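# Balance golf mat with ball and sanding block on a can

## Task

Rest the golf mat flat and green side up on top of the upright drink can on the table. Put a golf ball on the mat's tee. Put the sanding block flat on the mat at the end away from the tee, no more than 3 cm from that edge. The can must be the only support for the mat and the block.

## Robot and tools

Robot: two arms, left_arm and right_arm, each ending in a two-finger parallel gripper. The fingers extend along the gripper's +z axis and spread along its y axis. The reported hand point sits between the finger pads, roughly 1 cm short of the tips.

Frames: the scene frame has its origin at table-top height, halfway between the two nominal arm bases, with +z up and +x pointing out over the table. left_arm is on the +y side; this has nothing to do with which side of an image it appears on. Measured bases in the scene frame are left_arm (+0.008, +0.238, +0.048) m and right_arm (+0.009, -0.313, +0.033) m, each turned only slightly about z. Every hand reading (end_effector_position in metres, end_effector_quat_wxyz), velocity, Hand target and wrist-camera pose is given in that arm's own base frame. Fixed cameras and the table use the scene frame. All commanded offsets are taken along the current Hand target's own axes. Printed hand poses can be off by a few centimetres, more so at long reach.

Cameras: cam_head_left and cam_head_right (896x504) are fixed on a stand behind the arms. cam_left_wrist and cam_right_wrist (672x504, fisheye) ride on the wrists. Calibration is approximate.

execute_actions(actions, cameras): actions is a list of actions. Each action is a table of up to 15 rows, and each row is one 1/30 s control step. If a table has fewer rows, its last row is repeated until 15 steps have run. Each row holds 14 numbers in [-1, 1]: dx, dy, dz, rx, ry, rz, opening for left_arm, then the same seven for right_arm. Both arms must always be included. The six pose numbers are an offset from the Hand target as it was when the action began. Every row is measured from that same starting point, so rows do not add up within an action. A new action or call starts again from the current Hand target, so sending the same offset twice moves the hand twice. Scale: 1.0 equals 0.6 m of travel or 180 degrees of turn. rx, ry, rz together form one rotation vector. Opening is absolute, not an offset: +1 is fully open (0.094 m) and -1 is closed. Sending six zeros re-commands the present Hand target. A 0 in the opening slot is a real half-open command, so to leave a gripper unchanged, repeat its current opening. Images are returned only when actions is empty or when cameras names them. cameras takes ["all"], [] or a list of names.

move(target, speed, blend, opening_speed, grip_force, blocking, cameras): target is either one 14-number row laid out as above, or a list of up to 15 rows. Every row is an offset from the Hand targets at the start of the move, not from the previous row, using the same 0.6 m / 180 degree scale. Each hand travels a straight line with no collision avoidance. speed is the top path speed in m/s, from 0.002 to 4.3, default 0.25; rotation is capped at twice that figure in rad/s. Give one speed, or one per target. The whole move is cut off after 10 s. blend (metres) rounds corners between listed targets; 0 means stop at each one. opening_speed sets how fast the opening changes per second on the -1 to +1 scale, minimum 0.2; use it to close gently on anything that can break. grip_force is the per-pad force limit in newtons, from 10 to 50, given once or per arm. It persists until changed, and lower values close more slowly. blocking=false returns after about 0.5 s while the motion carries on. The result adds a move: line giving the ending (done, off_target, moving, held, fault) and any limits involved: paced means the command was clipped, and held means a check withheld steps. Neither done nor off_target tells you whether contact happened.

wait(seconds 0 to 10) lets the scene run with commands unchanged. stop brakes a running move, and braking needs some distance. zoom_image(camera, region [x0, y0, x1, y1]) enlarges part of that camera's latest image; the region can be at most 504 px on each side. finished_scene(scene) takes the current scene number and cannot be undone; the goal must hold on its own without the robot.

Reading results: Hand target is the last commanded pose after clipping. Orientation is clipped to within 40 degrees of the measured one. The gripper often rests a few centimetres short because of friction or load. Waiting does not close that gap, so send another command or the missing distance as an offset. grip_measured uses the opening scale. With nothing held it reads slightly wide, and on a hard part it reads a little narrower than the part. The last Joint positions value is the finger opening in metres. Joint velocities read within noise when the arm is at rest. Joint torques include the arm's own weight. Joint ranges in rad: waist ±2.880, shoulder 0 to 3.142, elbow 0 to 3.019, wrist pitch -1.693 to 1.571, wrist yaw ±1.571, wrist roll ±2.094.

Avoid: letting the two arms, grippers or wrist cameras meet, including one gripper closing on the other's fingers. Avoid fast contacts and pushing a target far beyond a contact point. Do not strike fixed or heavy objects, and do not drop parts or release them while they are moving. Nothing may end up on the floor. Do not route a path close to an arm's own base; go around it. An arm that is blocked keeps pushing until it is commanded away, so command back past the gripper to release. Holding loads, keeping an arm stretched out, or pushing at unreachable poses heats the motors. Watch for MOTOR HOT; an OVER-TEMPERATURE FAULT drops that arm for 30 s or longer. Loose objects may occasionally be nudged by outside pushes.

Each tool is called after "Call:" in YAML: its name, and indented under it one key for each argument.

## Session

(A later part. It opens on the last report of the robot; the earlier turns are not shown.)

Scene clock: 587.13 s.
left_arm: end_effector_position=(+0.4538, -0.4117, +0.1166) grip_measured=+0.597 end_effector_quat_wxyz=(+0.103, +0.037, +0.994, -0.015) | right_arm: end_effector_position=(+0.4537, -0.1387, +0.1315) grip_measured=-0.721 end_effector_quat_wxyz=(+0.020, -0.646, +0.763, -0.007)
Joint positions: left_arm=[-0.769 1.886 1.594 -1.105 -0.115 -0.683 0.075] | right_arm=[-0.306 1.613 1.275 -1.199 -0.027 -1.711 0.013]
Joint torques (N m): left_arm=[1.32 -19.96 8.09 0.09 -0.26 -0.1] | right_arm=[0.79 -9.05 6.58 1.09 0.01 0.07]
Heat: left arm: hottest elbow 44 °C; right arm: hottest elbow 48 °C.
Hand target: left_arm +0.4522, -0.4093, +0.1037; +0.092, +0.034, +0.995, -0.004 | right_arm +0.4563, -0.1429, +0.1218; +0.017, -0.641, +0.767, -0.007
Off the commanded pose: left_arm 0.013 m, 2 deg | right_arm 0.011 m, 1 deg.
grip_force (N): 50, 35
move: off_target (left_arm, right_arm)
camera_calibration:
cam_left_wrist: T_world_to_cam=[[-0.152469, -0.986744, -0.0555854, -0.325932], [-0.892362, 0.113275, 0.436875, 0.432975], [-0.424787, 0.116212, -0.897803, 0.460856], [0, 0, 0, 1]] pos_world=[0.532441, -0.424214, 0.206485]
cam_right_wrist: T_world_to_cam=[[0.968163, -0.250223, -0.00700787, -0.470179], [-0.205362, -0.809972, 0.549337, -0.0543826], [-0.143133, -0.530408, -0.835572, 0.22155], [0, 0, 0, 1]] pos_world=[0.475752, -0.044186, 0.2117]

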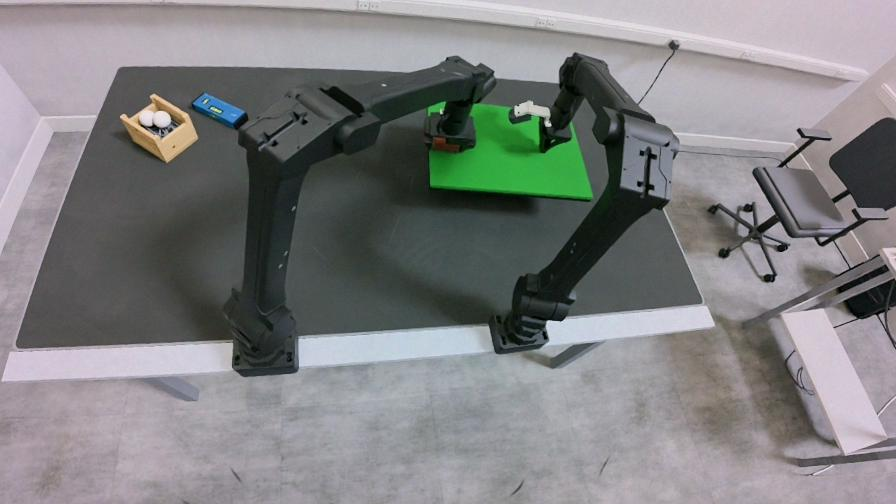

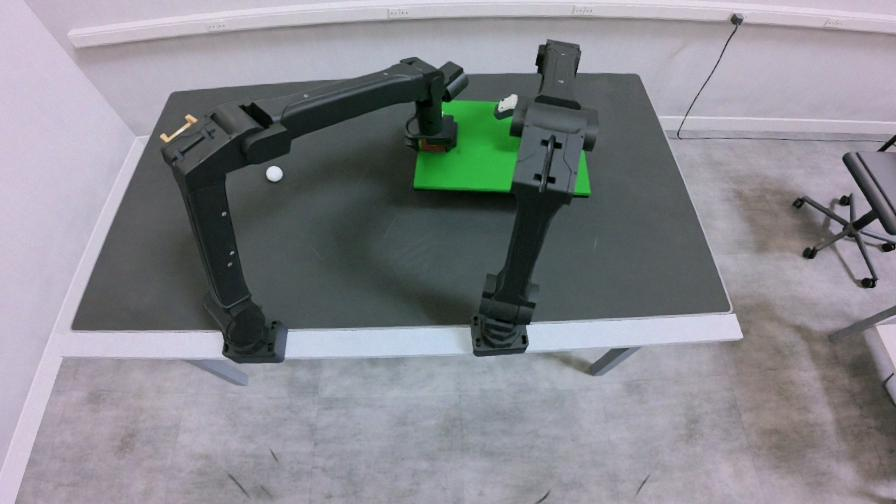

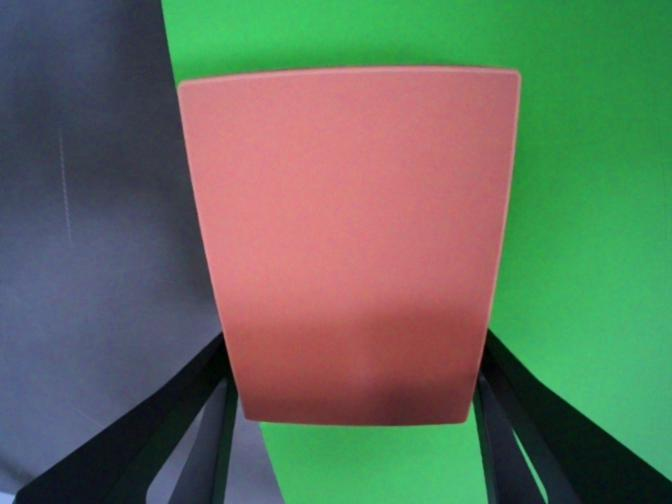

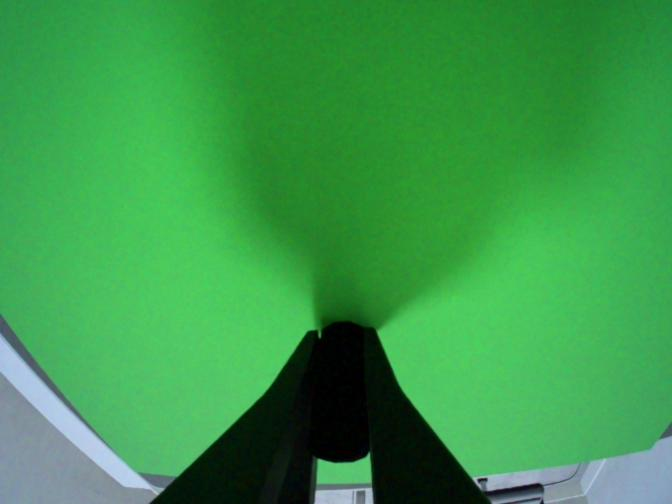

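Call:
move:
  target:
    - [0,0,-0.1,0,0,0,0.85,0,0,0,0,0,0,-0.95]
    - [0,0,-0.22,0,0,0,0.85,0,0,0,0,0,0,-0.95]
  speed: 0.06
  blend: [0.02,0]
  cameras: ["all"]

Scene clock: 592.87 s.
left_arm: end_effector_position=(+0.4238, -0.3966, +0.2089) grip_measured=+0.848 end_effector_quat_wxyz=(+0.074, +0.036, +0.997, +0.011) | right_arm: end_effector_position=(+0.4537, -0.1387, +0.1315) grip_measured=-0.721 end_effector_quat_wxyz=(+0.020, -0.646, +0.763, -0.007)
Joint positions: left_arm=[-0.787 1.806 1.732 -1.403 -0.118 -0.71 0.087] | right_arm=[-0.306 1.613 1.275 -1.199 -0.027 -1.711 0.013]
Joint torques (N m): left_arm=[0.73 -21.77 11.89 -0.03 -0.28 -0.11] | right_arm=[0.91 -9 6.45 0.9 0 0.05]
Heat: left arm: hottest elbow 44 °C; right arm: hottest elbow 48 °C.
Hand target: left_arm +0.4280, -0.4075, +0.2333; +0.091, +0.035, +0.995, -0.004 | right_arm +0.4563, -0.1429, +0.1218; +0.017, -0.641, +0.767, -0.007
Off the commanded pose: left_arm 0.027 m, 3 deg | right_arm 0.011 m, 1 deg.
grip_force (N): 50, 35
move: off_target (left_arm, right_arm)
camera_calibration:
cam_left_wrist: T_world_to_cam=[[-0.148607, -0.983774, -0.100518, -0.301518], [-0.867025, 0.0807329, 0.49168, 0.329076], [-0.475587, 0.160219, -0.864955, 0.561277], [0, 0, 0, 1]] pos_world=[0.507445, -0.41312, 0.293371]
cam_right_wrist: T_world_to_cam=[[0.968163, -0.250223, -0.00700787, -0.470179], [-0.205362, -0.809972, 0.549337, -0.0543826], [-0.143133, -0.530408, -0.835572, 0.22155], [0, 0, 0, 1]] pos_world=[0.475752, -0.044186, 0.2117]

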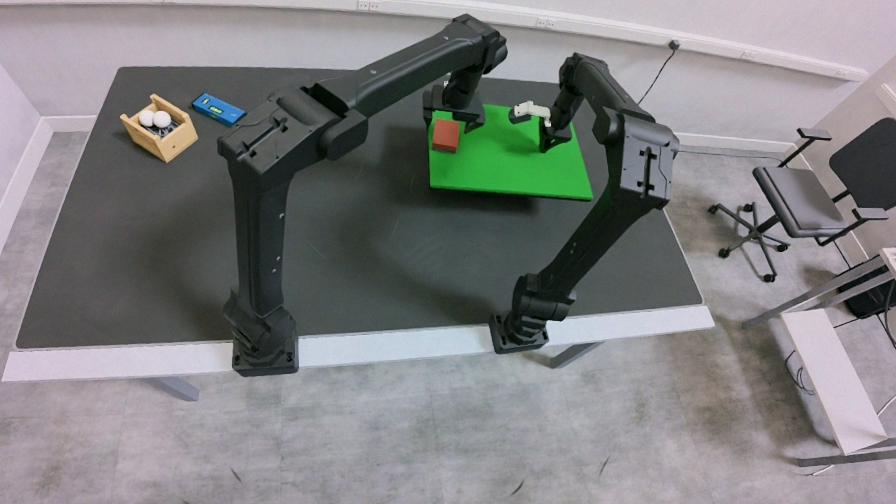

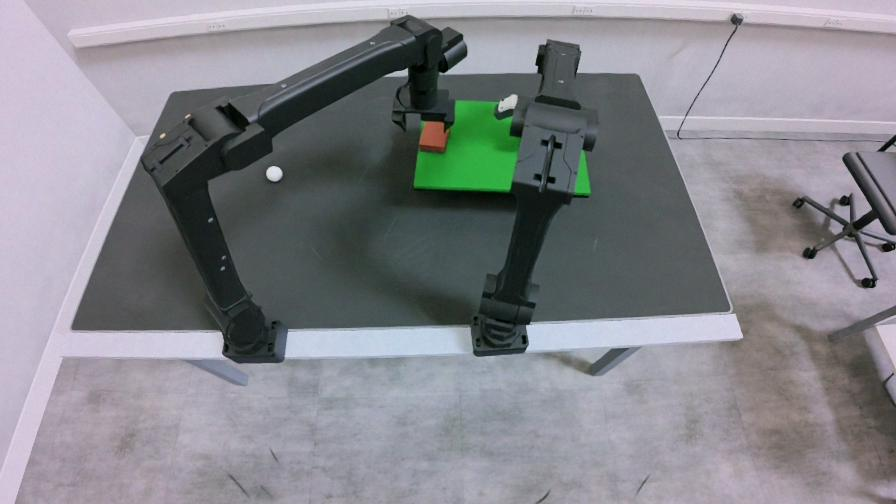

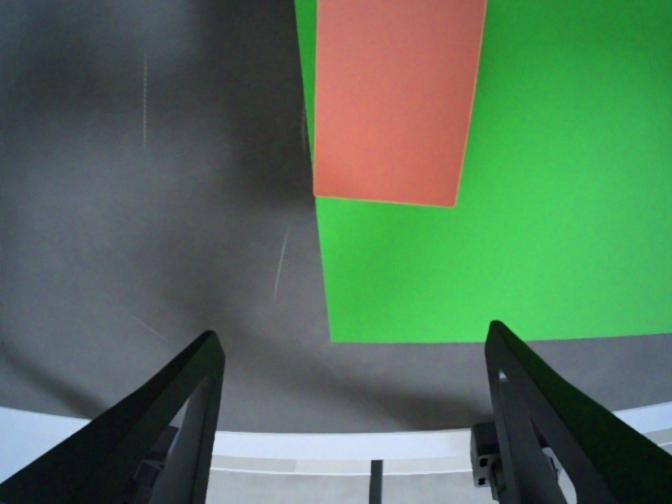

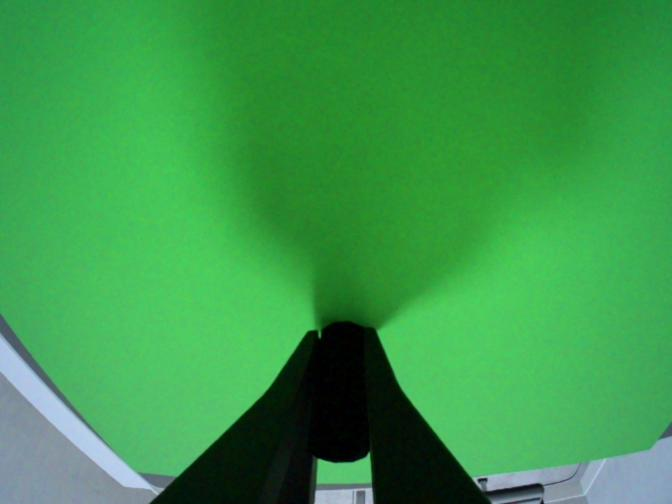

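Call:
move:
  target: [0.2192, 0.2468, -0.086, 0.094, -0.1854, 0.1797, 0.3, 0,0,0,0,0,0,-0.95]
  speed: 0.15
  cameras: ["cam_head_left"]

Scene clock: 611.80 s.
left_arm: end_effector_position=(+0.2981, -0.2526, +0.2607) grip_measured=+0.302 end_effector_quat_wxyz=(+0.353, +0.316, +0.871, -0.130) | right_arm: end_effector_position=(+0.4537, -0.1387, +0.1315) grip_measured=-0.721 end_effector_quat_wxyz=(+0.020, -0.646, +0.763, -0.007)
Joint positions: left_arm=[-0.702 0.892 0.815 -0.722 0 -0.005 0.061] | right_arm=[-0.306 1.613 1.275 -1.199 -0.027 -1.711 0.013]
Joint torques (N m): left_arm=[2.2 -7.12 8.24 2.58 0.12 0.06] | right_arm=[0.79 -9.11 6.46 0.96 0.01 0.07]
Heat: left arm: hottest elbow 45 °C; right arm: hottest elbow 48 °C.
Hand target: left_arm +0.3000, -0.2501, +0.2598; +0.360, +0.316, +0.868, -0.131 | right_arm +0.4563, -0.1429, +0.1218; +0.017, -0.641, +0.767, -0.007
Off the commanded pose: left_arm 0.003 m, 1 deg | right_arm 0.011 m, 1 deg.
grip_force (N): 50, 35
move: off_target (right_arm)
Images, in order (width x height): cam_head_left 896x504.

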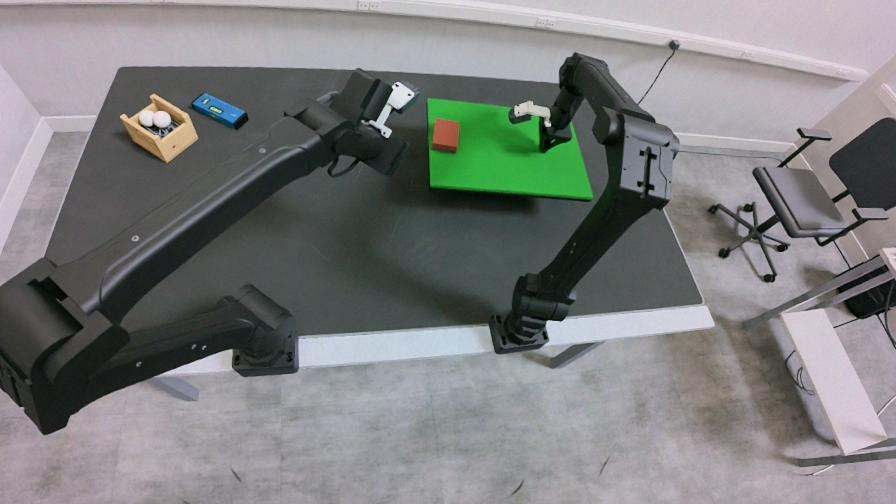

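Call:
move:
  target: [0.1728, -0.107, 0.2563, -0.1674, -0.2253, 0.4865, 0.0, 0,0,0,0,0,0,-0.95]
  speed: 0.2
  cameras: ["cam_head_left","cam_head_right","cam_left_wrist"]

Scene clock: 621.57 s.
left_arm: end_effector_position=(+0.2809, -0.3213, +0.0780) grip_measured=+0.002 end_effector_quat_wxyz=(+0.639, +0.678, +0.268, +0.247) | right_arm: end_effector_position=(+0.4537, -0.1387, +0.1315) grip_measured=-0.721 end_effector_quat_wxyz=(+0.020, -0.646, +0.763, -0.007)
Joint positions: left_arm=[-0.869 1.854 0.247 1.545 -0.044 1.562 0.047] | right_arm=[-0.306 1.613 1.275 -1.199 -0.027 -1.711 0.013]
Joint torques (N m): left_arm=[1.67 -9.76 2.47 3.07 0.11 -0.06] | right_arm=[0.09 -9.05 6.48 1.18 -0.02 0.07]
Heat: left arm: hottest elbow 45 °C; right arm: hottest elbow 48 °C.
Hand target: left_arm +0.2861, -0.3221, +0.0778; +0.658, +0.658, +0.259, +0.260 | right_arm +0.4563, -0.1429, +0.1218; +0.017, -0.641, +0.767, -0.007
Off the commanded pose: left_arm 0.005 m, 4 deg | right_arm 0.011 m, 1 deg.
joint sent to its limit (left arm) — joint 4 (wrist pitch), upper limit. The joint targets are off in orientation, not in position.
grip_force (N): 50, 35
move: off_target (left_arm, right_arm)
camera_calibration:
cam_left_wrist: T_world_to_cam=[[0.0605189, 0.0575056, -0.996509, 0.0838018], [0.16541, 0.983958, 0.0668269, 0.296955], [0.984366, -0.168877, 0.0500361, -0.219117], [0, 0, 0, 1]] pos_world=[0.161501, -0.334014, 0.0746285]
Images, in order (width x height): cam_head_left 896x504, cam_head_right 896x504, cam_left_wrist 672x504.

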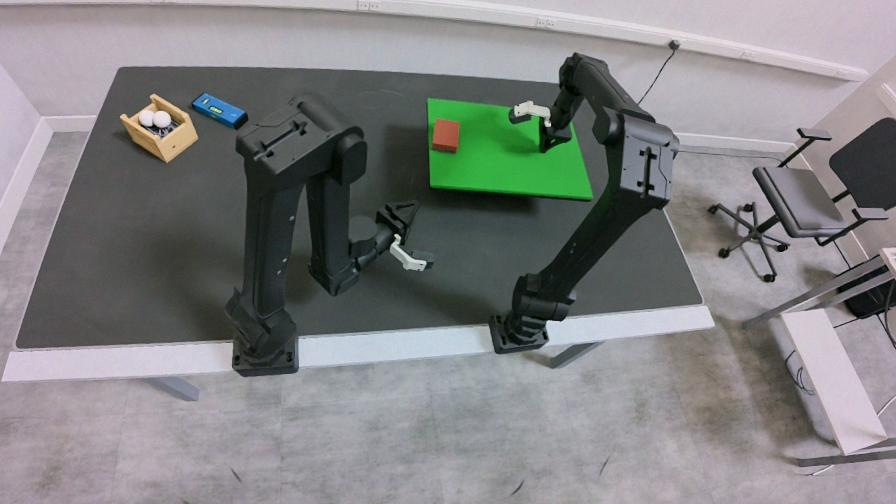

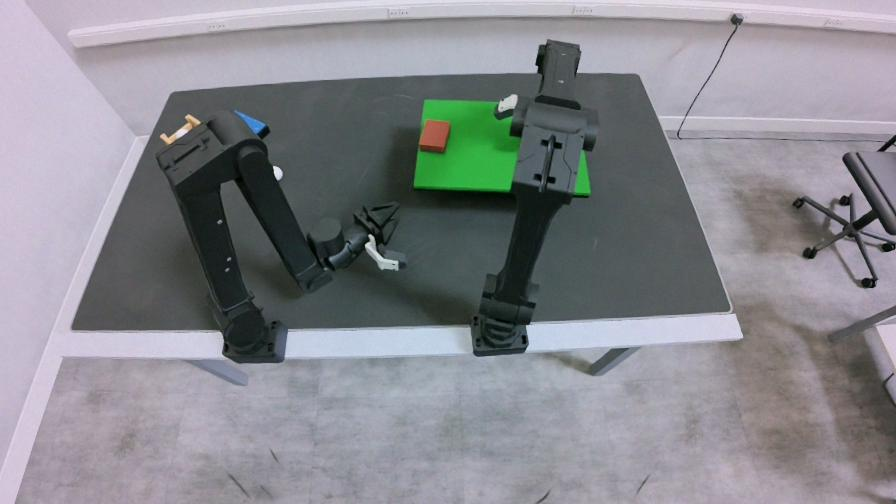

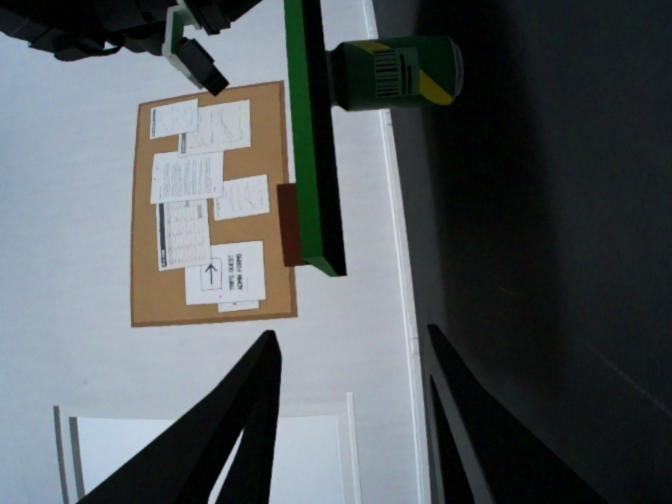

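Call:
move:
  target: [0.0, 0.0133, 0.1343, 0,0,0, 0.0, 0,0,0,0,0,0,-0.95]
  speed: 0.06
  cameras: ["cam_head_left","cam_head_right","cam_left_wrist"]

Scene clock: 628.87 s.
left_arm: end_effector_position=(+0.3336, -0.3785, +0.0946) grip_measured=+0.002 end_effector_quat_wxyz=(+0.665, +0.652, +0.258, +0.257) | right_arm: end_effector_position=(+0.4537, -0.1387, +0.1315) grip_measured=-0.721 end_effector_quat_wxyz=(+0.020, -0.646, +0.763, -0.007)
Joint positions: left_arm=[-0.859 1.889 0.454 1.452 -0.033 1.564 0.047] | right_arm=[-0.306 1.613 1.275 -1.199 -0.027 -1.711 0.013]
Joint torques (N m): left_arm=[2.02 -11.52 4.14 1.52 0.11 -0.08] | right_arm=[0.62 -9.05 6.42 1.01 -0.03 0.06]
Heat: left arm: hottest elbow 44 °C; right arm: hottest elbow 48 °C.
Hand target: left_arm +0.3411, -0.3810, +0.0858; +0.658, +0.658, +0.259, +0.260 | right_arm +0.4563, -0.1429, +0.1218; +0.017, -0.641, +0.767, -0.007
Off the commanded pose: left_arm 0.012 m, 1 deg | right_arm 0.011 m, 1 deg.
grip_force (N): 50, 35
move: off_target (left_arm, right_arm)
camera_calibration:
cam_left_wrist: T_world_to_cam=[[0.112832, -0.000704151, -0.993614, 0.0607356], [0.163964, 0.986304, 0.0179203, 0.349357], [0.979992, -0.164939, 0.111402, -0.284334], [0, 0, 0, 1]] pos_world=[0.214511, -0.391427, 0.0857625]
Images, in order (width x height): cam_head_left 896x504, cam_head_right 896x504, cam_left_wrist 672x504.

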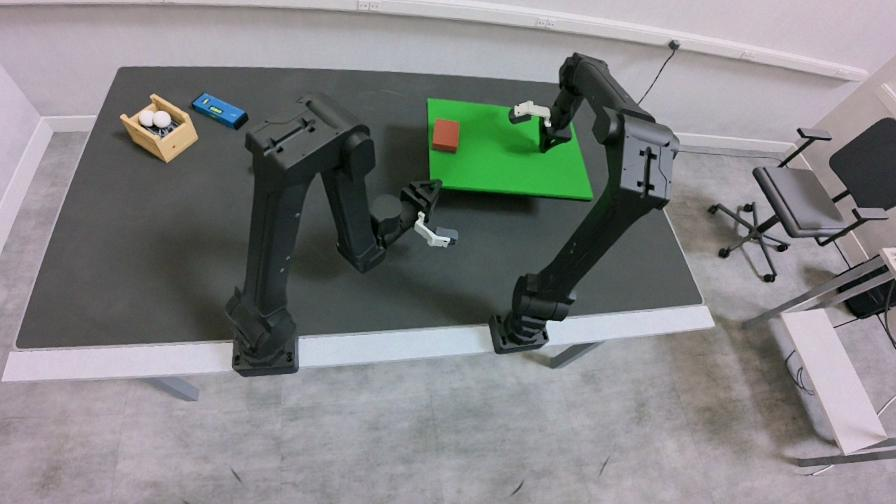

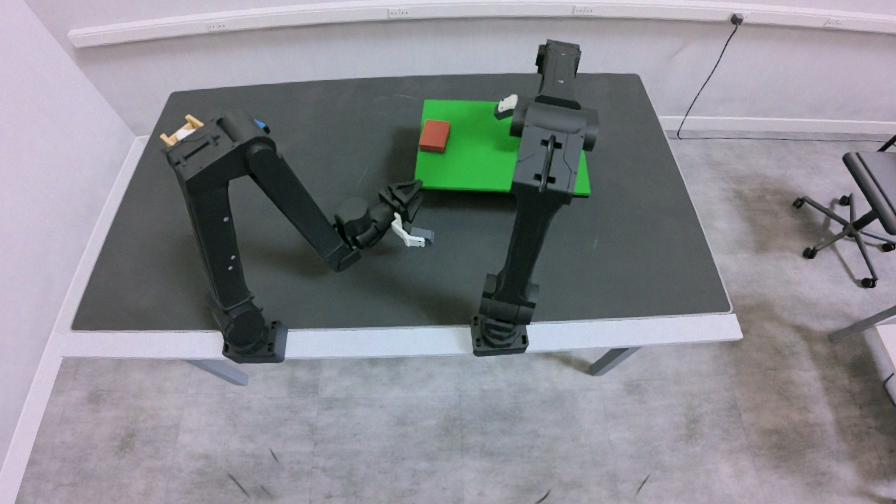

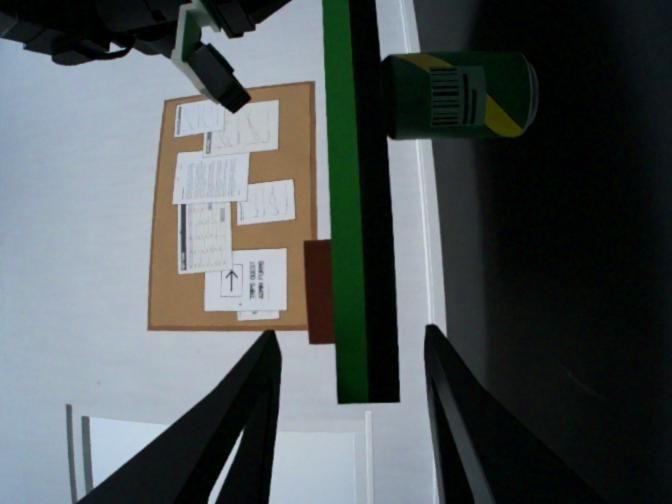

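Call:
move:
  target: [0,0,0,0,0,0,0.0, 0,0,0,0,0,0,-0.62]
  speed: 0.03
  opening_speed: 0.2
  cameras: ["all"]

Scene clock: 634.20 s.
left_arm: end_effector_position=(+0.3336, -0.3785, +0.0946) grip_measured=+0.002 end_effector_quat_wxyz=(+0.665, +0.652, +0.258, +0.257) | right_arm: end_effector_position=(+0.4547, -0.1395, +0.1304) grip_measured=-0.623 end_effector_quat_wxyz=(+0.020, -0.646, +0.763, -0.009)
Joint positions: left_arm=[-0.859 1.889 0.454 1.452 -0.033 1.564 0.047] | right_arm=[-0.306 1.616 1.275 -1.194 -0.024 -1.711 0.018]
Joint torques (N m): left_arm=[2.14 -11.58 4.23 1.61 0.13 -0.09] | right_arm=[1.03 -9.35 6.32 0.85 -0.11 0.01]
Heat: left arm: hottest elbow 43 °C; right arm: hottest elbow 48 °C.
Hand target: left_arm +0.3411, -0.3810, +0.0859; +0.658, +0.658, +0.259, +0.260 | right_arm +0.4563, -0.1429, +0.1218; +0.017, -0.641, +0.767, -0.007
Off the commanded pose: left_arm 0.012 m, 1 deg | right_arm 0.009 m, 1 deg.
grip_force (N): 50, 35
move: off_target (left_arm)
camera_calibration:
cam_left_wrist: T_world_to_cam=[[0.112832, -0.000704151, -0.993614, 0.0607356], [0.163964, 0.986304, 0.0179203, 0.349357], [0.979992, -0.164939, 0.111402, -0.284334], [0, 0, 0, 1]] pos_world=[0.214511, -0.391427, 0.0857625]
cam_right_wrist: T_world_to_cam=[[0.968148, -0.250333, -0.00488993, -0.471649], [-0.206132, -0.807987, 0.551966, -0.0539432], [-0.142126, -0.533376, -0.833852, 0.219125], [0, 0, 0, 1]] pos_world=[0.47665, -0.0447786, 0.210186]

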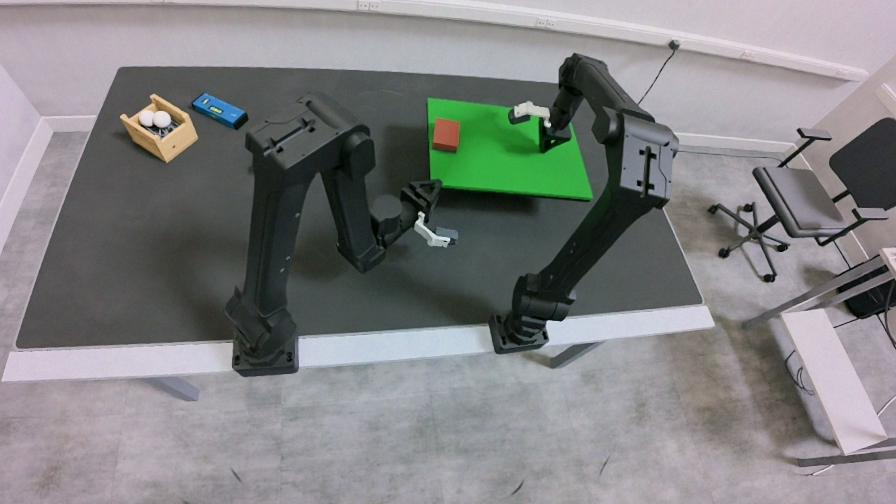

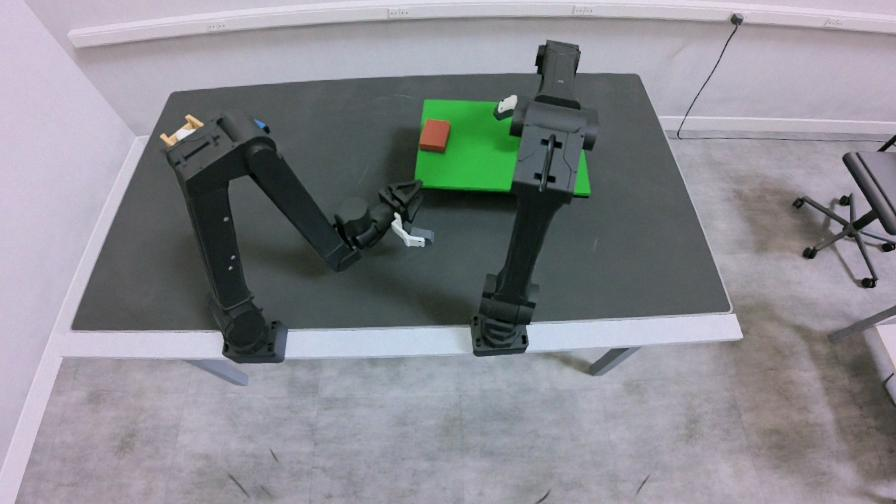

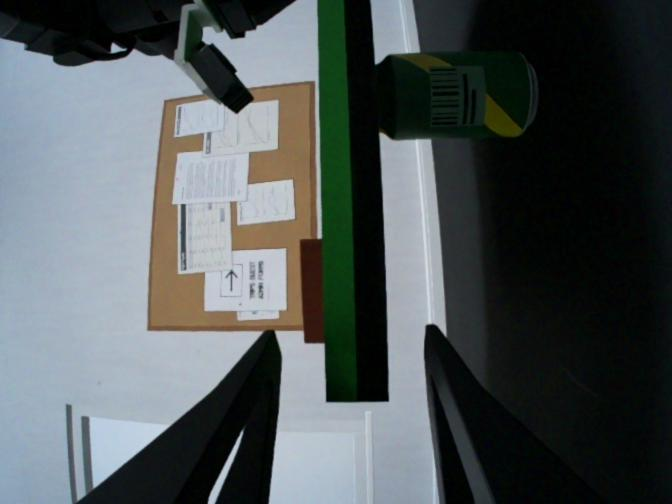

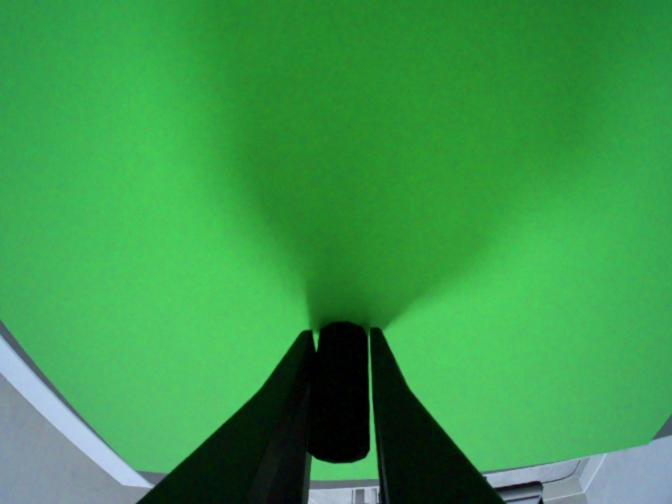

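Call:
move:
  target: [0,0,0,0,0,0,0.0, 0,0,0,0,0,0,-0.45]
  speed: 0.03
  opening_speed: 0.2
  cameras: ["all"]

Scene clock: 636.87 s.
left_arm: end_effector_position=(+0.3336, -0.3785, +0.0946) grip_measured=+0.002 end_effector_quat_wxyz=(+0.665, +0.652, +0.258, +0.257) | right_arm: end_effector_position=(+0.4547, -0.1395, +0.1304) grip_measured=-0.453 end_effector_quat_wxyz=(+0.020, -0.646, +0.763, -0.009)
Joint positions: left_arm=[-0.859 1.889 0.454 1.452 -0.033 1.564 0.047] | right_arm=[-0.306 1.616 1.275 -1.194 -0.024 -1.711 0.026]
Joint torques (N m): left_arm=[1.96 -12.04 4.27 1.61 0.11 -0.08] | right_arm=[0.85 -9.52 6.83 0.81 -0.06 0.06]
Heat: left arm: hottest elbow 43 °C; right arm: hottest elbow 48 °C.
Hand target: left_arm +0.3411, -0.3810, +0.0859; +0.658, +0.658, +0.259, +0.260 | right_arm +0.4563, -0.1429, +0.1218; +0.017, -0.641, +0.767, -0.007
Off the commanded pose: left_arm 0.012 m, 1 deg | right_arm 0.009 m, 1 deg.
grip_force (N): 50, 35
move: off_target (left_arm)
camera_calibration:
cam_left_wrist: T_world_to_cam=[[0.112832, -0.000704151, -0.993614, 0.0607356], [0.163964, 0.986304, 0.0179203, 0.349357], [0.979992, -0.164939, 0.111402, -0.284334], [0, 0, 0, 1]] pos_world=[0.214511, -0.391427, 0.0857625]
cam_right_wrist: T_world_to_cam=[[0.968148, -0.250333, -0.00488993, -0.471649], [-0.206132, -0.807987, 0.551966, -0.0539432], [-0.142126, -0.533376, -0.833852, 0.219125], [0, 0, 0, 1]] pos_world=[0.47665, -0.0447786, 0.210186]

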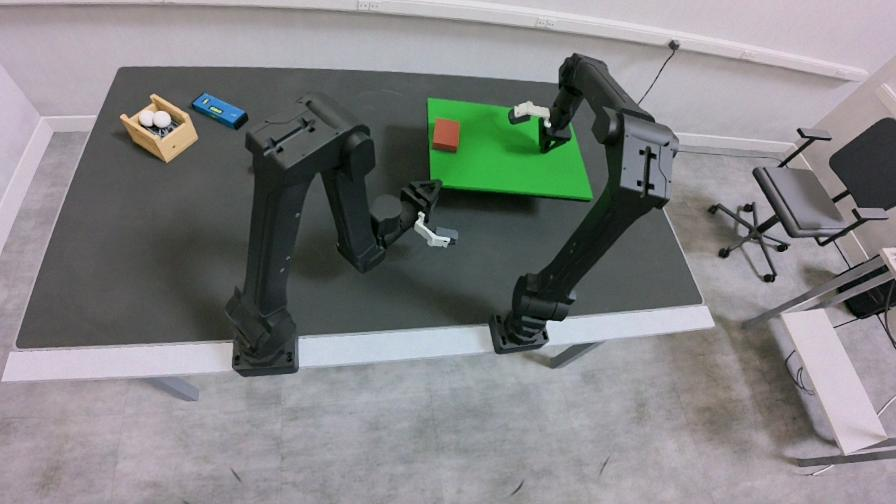

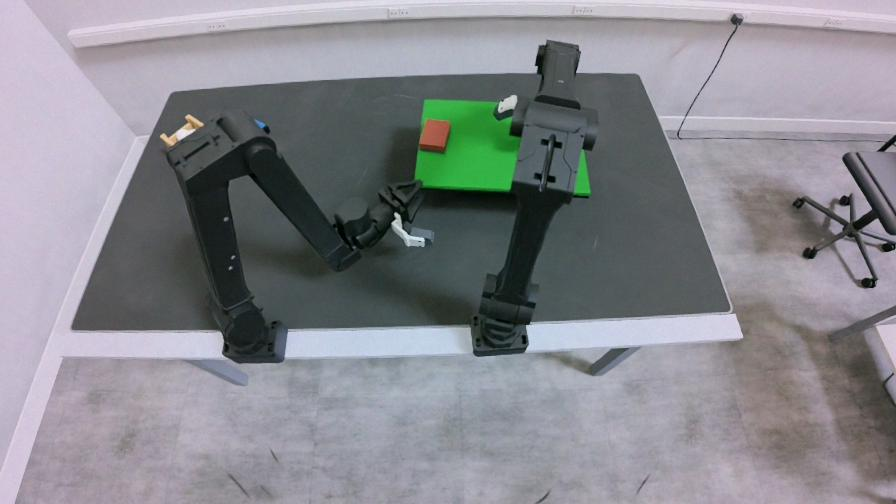

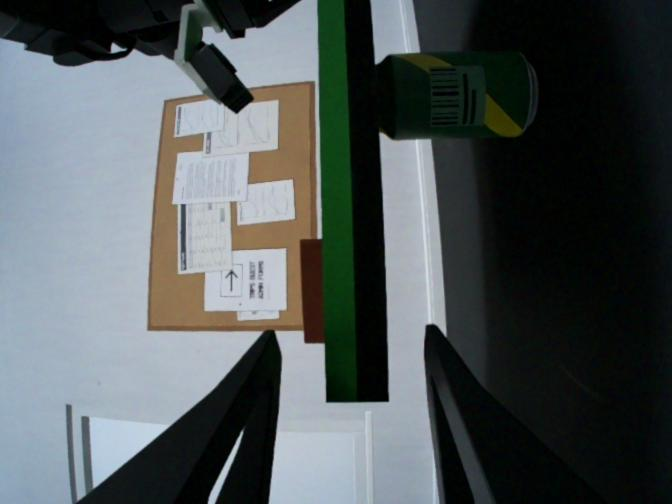

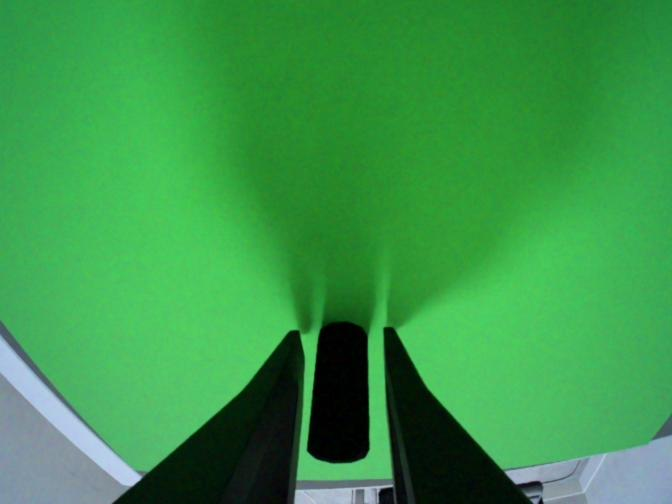

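Call:
move:
  target: [0,0,0,0,0,0,0.0, 0,0,0,0,0,0,-0.8]
  speed: 0.03
  opening_speed: 0.2
  cameras: ["cam_left_wrist","cam_right_wrist"]

Scene clock: 643.27 s.
left_arm: end_effector_position=(+0.3336, -0.3785, +0.0946) grip_measured=+0.002 end_effector_quat_wxyz=(+0.665, +0.652, +0.258, +0.257) | right_arm: end_effector_position=(+0.4547, -0.1396, +0.1304) grip_measured=-0.715 end_effector_quat_wxyz=(+0.019, -0.646, +0.763, -0.009)
Joint positions: left_arm=[-0.859 1.889 0.454 1.452 -0.033 1.564 0.047] | right_arm=[-0.306 1.616 1.275 -1.194 -0.024 -1.711 0.013]
Joint torques (N m): left_arm=[1.85 -11.4 4.21 1.58 0.09 -0.08] | right_arm=[0.62 -9.76 6.46 1.13 -0.05 0.05]
Heat: left arm: hottest elbow 42 °C; right arm: hottest elbow 48 °C.
Hand target: left_arm +0.3411, -0.3810, +0.0859; +0.658, +0.658, +0.259, +0.260 | right_arm +0.4563, -0.1429, +0.1218; +0.017, -0.641, +0.767, -0.007
Off the commanded pose: left_arm 0.012 m, 1 deg | right_arm 0.009 m, 1 deg.
grip_force (N): 50, 35
move: off_target (left_arm)
camera_calibration:
cam_left_wrist: T_world_to_cam=[[0.112832, -0.000704151, -0.993614, 0.0607356], [0.163964, 0.986304, 0.0179203, 0.349357], [0.979992, -0.164939, 0.111402, -0.284334], [0, 0, 0, 1]] pos_world=[0.214511, -0.391427, 0.0857625]
cam_right_wrist: T_world_to_cam=[[0.968153, -0.25031, -0.00493372, -0.471642], [-0.206037, -0.807799, 0.552276, -0.0540442], [-0.142226, -0.533672, -0.833646, 0.219115], [0, 0, 0, 1]] pos_world=[0.47665, -0.0447778, 0.210185]
Images, in order (width x height): cam_left_wrist 672x504, cam_right_wrist 672x504.

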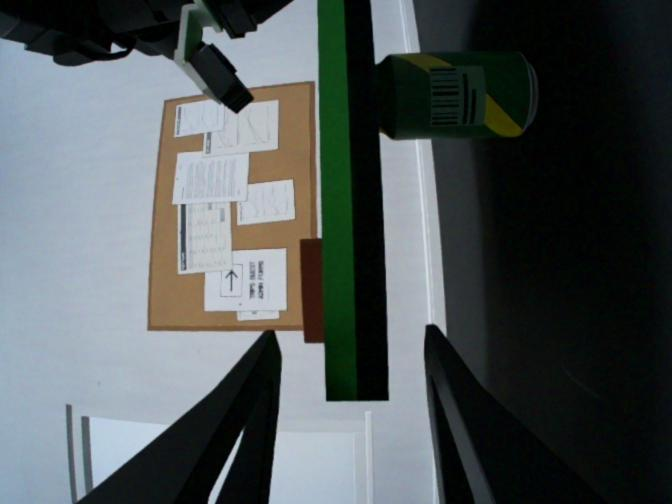

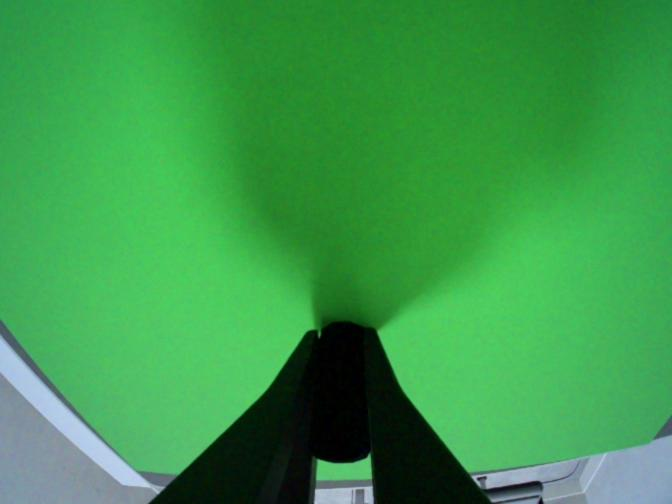

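Call:
move:
  target:
    - [0,0,-0.1667,0,0,0,0.0, 0,0,0,0,0,0,-0.8]
    - [0.3421,0.2567,-0.3667,0.1101,0.4132,-0.5408,0.2,0,0,0,0,0,0,-0.8]
  speed: [0.1, 0.25]
  blend: [0.02, 0]
  cameras: ["cam_head_left","cam_head_right","cam_left_wrist"]

Scene clock: 656.43 s.
left_arm: end_effector_position=(+0.3279, -0.0793, +0.2185) grip_measured=+0.197 end_effector_quat_wxyz=(+0.246, +0.092, +0.965, -0.019) | right_arm: end_effector_position=(+0.4547, -0.1396, +0.1304) grip_measured=-0.715 end_effector_quat_wxyz=(+0.019, -0.646, +0.763, -0.009)
Joint positions: left_arm=[-0.257 0.897 0.812 -0.99 -0.04 -0.056 0.056] | right_arm=[-0.306 1.616 1.275 -1.194 -0.024 -1.711 0.013]
Joint torques (N m): left_arm=[1.96 -4.48 12.82 0.79 0.06 -0.12] | right_arm=[0.32 -9 6.56 1.06 -0.1 0.04]
Heat: left arm: hottest elbow 42 °C; right arm: hottest elbow 47 °C.
Hand target: left_arm +0.3408, -0.0802, +0.2401; +0.258, +0.084, +0.962, -0.022 | right_arm +0.4563, -0.1429, +0.1218; +0.017, -0.641, +0.767, -0.007
Off the commanded pose: left_arm 0.025 m, 2 deg | right_arm 0.009 m, 1 deg.
grip_force (N): 50, 35
move: off_target (left_arm); target 2's new opening was sent with left_arm's hand 0.025 m and 2 deg from that target
camera_calibration:
cam_left_wrist: T_world_to_cam=[[-0.235189, -0.966322, -0.104444, 0.0279516], [-0.962562, 0.216669, 0.162877, 0.329565], [-0.134762, 0.13884, -0.981103, 0.385134], [0, 0, 0, 1]] pos_world=[0.375702, -0.0978684, 0.327096]
Images, in order (width x height): cam_head_left 896x504, cam_head_right 896x504, cam_left_wrist 672x504.

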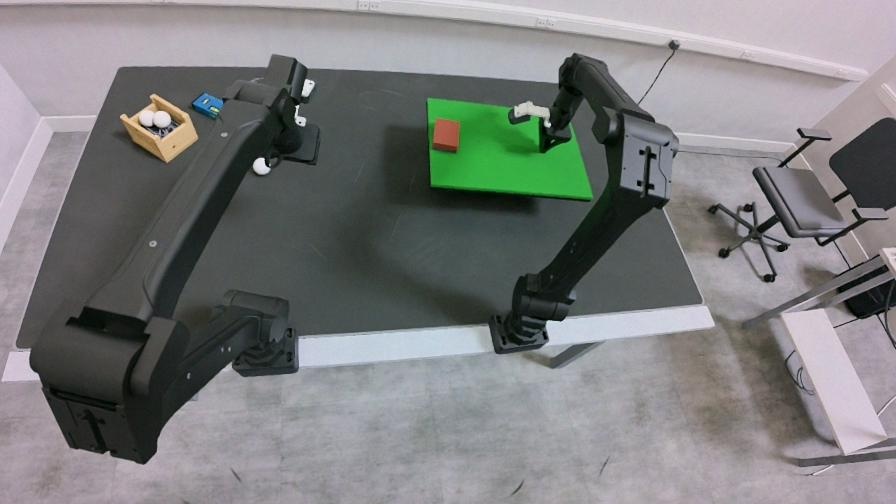

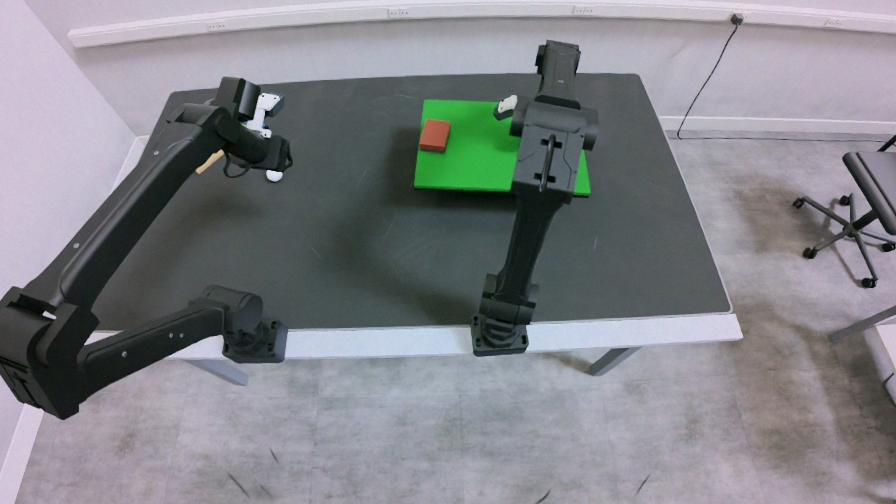

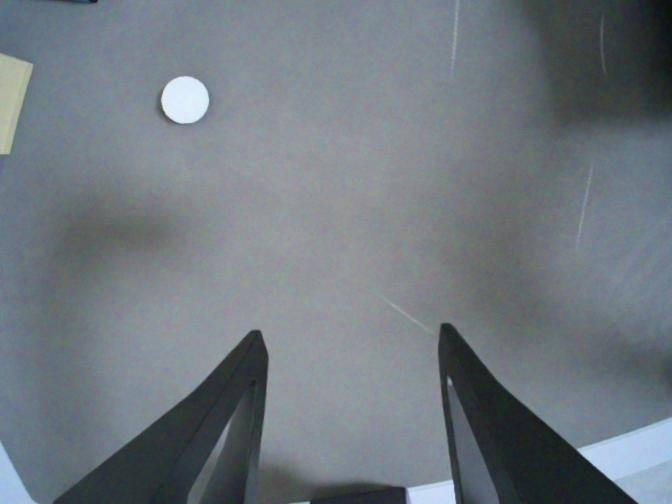

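Call:
move:
  target: [-0.063, 0.2658, 0.3353, -0.0288, 0.1214, -0.0843, 0.2, 0,0,0,0,0,0,-0.8]
  speed: 0.2
  cameras: ["cam_left_wrist"]

Scene clock: 660.50 s.
left_arm: end_effector_position=(+0.4848, +0.0501, +0.0786) grip_measured=+0.198 end_effector_quat_wxyz=(+0.065, -0.050, +0.997, +0.002) | right_arm: end_effector_position=(+0.4547, -0.1396, +0.1304) grip_measured=-0.715 end_effector_quat_wxyz=(+0.019, -0.646, +0.763, -0.009)
Joint positions: left_arm=[0.105 1.645 1.159 -0.955 0.002 0.005 0.056] | right_arm=[-0.306 1.616 1.275 -1.194 -0.024 -1.711 0.013]
Joint torques (N m): left_arm=[1.61 -15.09 10.71 0.12 -0.06 -0.02] | right_arm=[0.79 -9.47 6.5 0.68 -0.1 0.07]
Heat: left arm: hottest elbow 43 °C; right arm: hottest elbow 47 °C.
Hand target: left_arm +0.5000, +0.0539, +0.0852; +0.070, -0.052, +0.996, +0.004 | right_arm +0.4563, -0.1429, +0.1218; +0.017, -0.641, +0.767, -0.007
Off the commanded pose: left_arm 0.017 m, 1 deg | right_arm 0.009 m, 1 deg.
grip_force (N): 50, 35
move: off_target (left_arm)
camera_calibration:
cam_left_wrist: T_world_to_cam=[[0.0180484, -0.997416, -0.0695429, 0.051343], [-0.860605, -0.050903, 0.506722, 0.412295], [-0.508952, 0.0507035, -0.8593, 0.427235], [0, 0, 0, 1]] pos_world=[0.571338, 0.050535, 0.161774]
Images, in order (width x height): cam_left_wrist 672x504.

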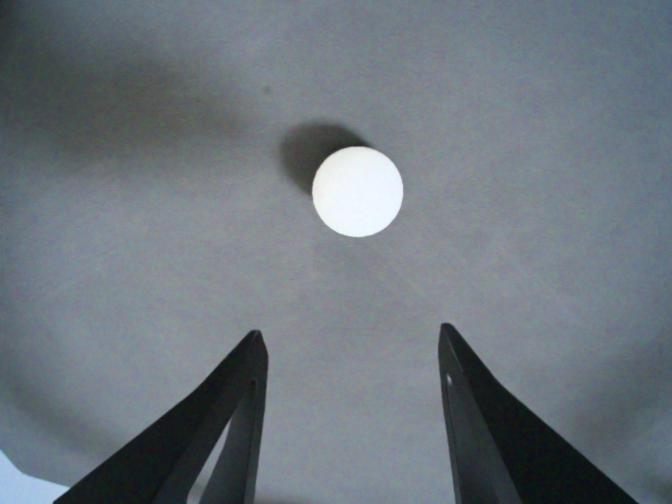

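Call:
move:
  target: [0.021, 0.0, 0.1957, 0,0,0, 0.2, 0,0,0,0,0,0,-0.8]
  speed: 0.07
  cameras: ["cam_left_wrist"]

Scene clock: 665.00 s.
left_arm: end_effector_position=(+0.5079, +0.0525, -0.0187) grip_measured=+0.198 end_effector_quat_wxyz=(+0.079, -0.050, +0.996, +0.003) | right_arm: end_effector_position=(+0.4547, -0.1396, +0.1304) grip_measured=-0.715 end_effector_quat_wxyz=(+0.019, -0.646, +0.763, -0.009)
Joint positions: left_arm=[0.105 1.831 1.108 -0.689 0.002 0.005 0.056] | right_arm=[-0.306 1.616 1.275 -1.194 -0.024 -1.711 0.013]
Joint torques (N m): left_arm=[1.67 -16.44 5.89 1.16 -0.06 -0.04] | right_arm=[0.21 -8.94 6.35 0.95 -0.03 0.05]
Heat: left arm: hottest elbow 43 °C; right arm: hottest elbow 47 °C.
Hand target: left_arm +0.5038, +0.0543, -0.0330; +0.070, -0.052, +0.996, +0.004 | right_arm +0.4563, -0.1429, +0.1218; +0.017, -0.641, +0.767, -0.007
Off the commanded pose: left_arm 0.015 m, 1 deg | right_arm 0.009 m, 1 deg.
grip_force (N): 50, 35
move: off_target (left_arm)
camera_calibration:
cam_left_wrist: T_world_to_cam=[[0.0200864, -0.997191, -0.0721507, 0.045541], [-0.875229, -0.0524218, 0.48086, 0.488637], [-0.483291, 0.0534897, -0.873824, 0.341895], [0, 0, 0, 1]] pos_world=[0.59199, 0.0527405, 0.0670758]
Images, in order (width x height): cam_left_wrist 672x504.

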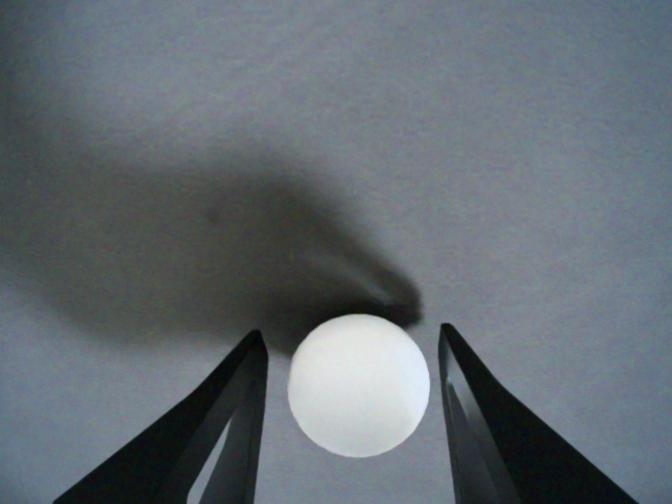

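Call:
move:
  target: [0.0145, 0.0013, 0.009, 0,0,0, 0.2, 0,0,0,0,0,0,-0.8]
  speed: 0.05
  cameras: ["cam_left_wrist"]

Scene clock: 667.33 s.
left_arm: end_effector_position=(+0.5012, +0.0519, -0.0260) grip_measured=+0.198 end_effector_quat_wxyz=(+0.079, -0.050, +0.996, +0.003) | right_arm: end_effector_position=(+0.4547, -0.1396, +0.1304) grip_measured=-0.715 end_effector_quat_wxyz=(+0.019, -0.646, +0.763, -0.009)
Joint positions: left_arm=[0.105 1.831 1.082 -0.663 0.002 0.005 0.056] | right_arm=[-0.306 1.616 1.275 -1.194 -0.024 -1.711 0.013]
Joint torques (N m): left_arm=[2.02 -16.44 5.53 1.16 -0.06 -0.04] | right_arm=[1.32 -9.47 6.37 0.91 -0.12 0.05]
Heat: left arm: hottest elbow 43 °C; right arm: hottest elbow 47 °C.
Hand target: left_arm +0.4960, +0.0542, -0.0395; +0.070, -0.052, +0.996, +0.004 | right_arm +0.4563, -0.1429, +0.1218; +0.017, -0.641, +0.767, -0.007
Off the commanded pose: left_arm 0.015 m, 1 deg | right_arm 0.009 m, 1 deg.
grip_force (N): 50, 35
move: off_target (left_arm)
camera_calibration:
cam_left_wrist: T_world_to_cam=[[0.0200864, -0.997191, -0.0721507, 0.0444416], [-0.875229, -0.0524218, 0.48086, 0.486382], [-0.483291, 0.0534897, -0.873824, 0.332276], [0, 0, 0, 1]] pos_world=[0.58539, 0.0520405, 0.0596758]
Images, in order (width x height): cam_left_wrist 672x504.

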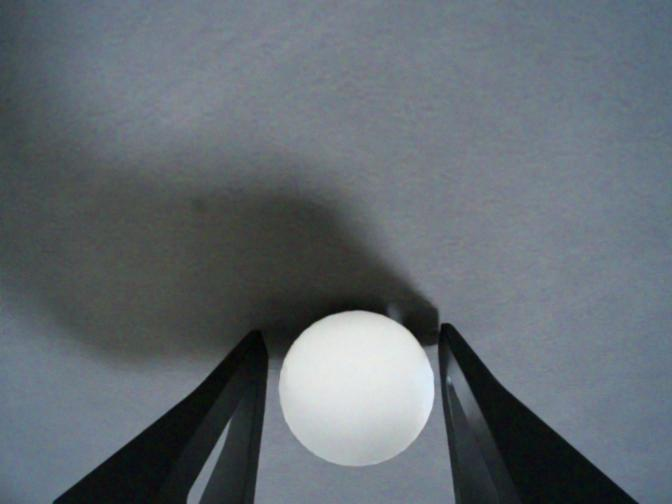

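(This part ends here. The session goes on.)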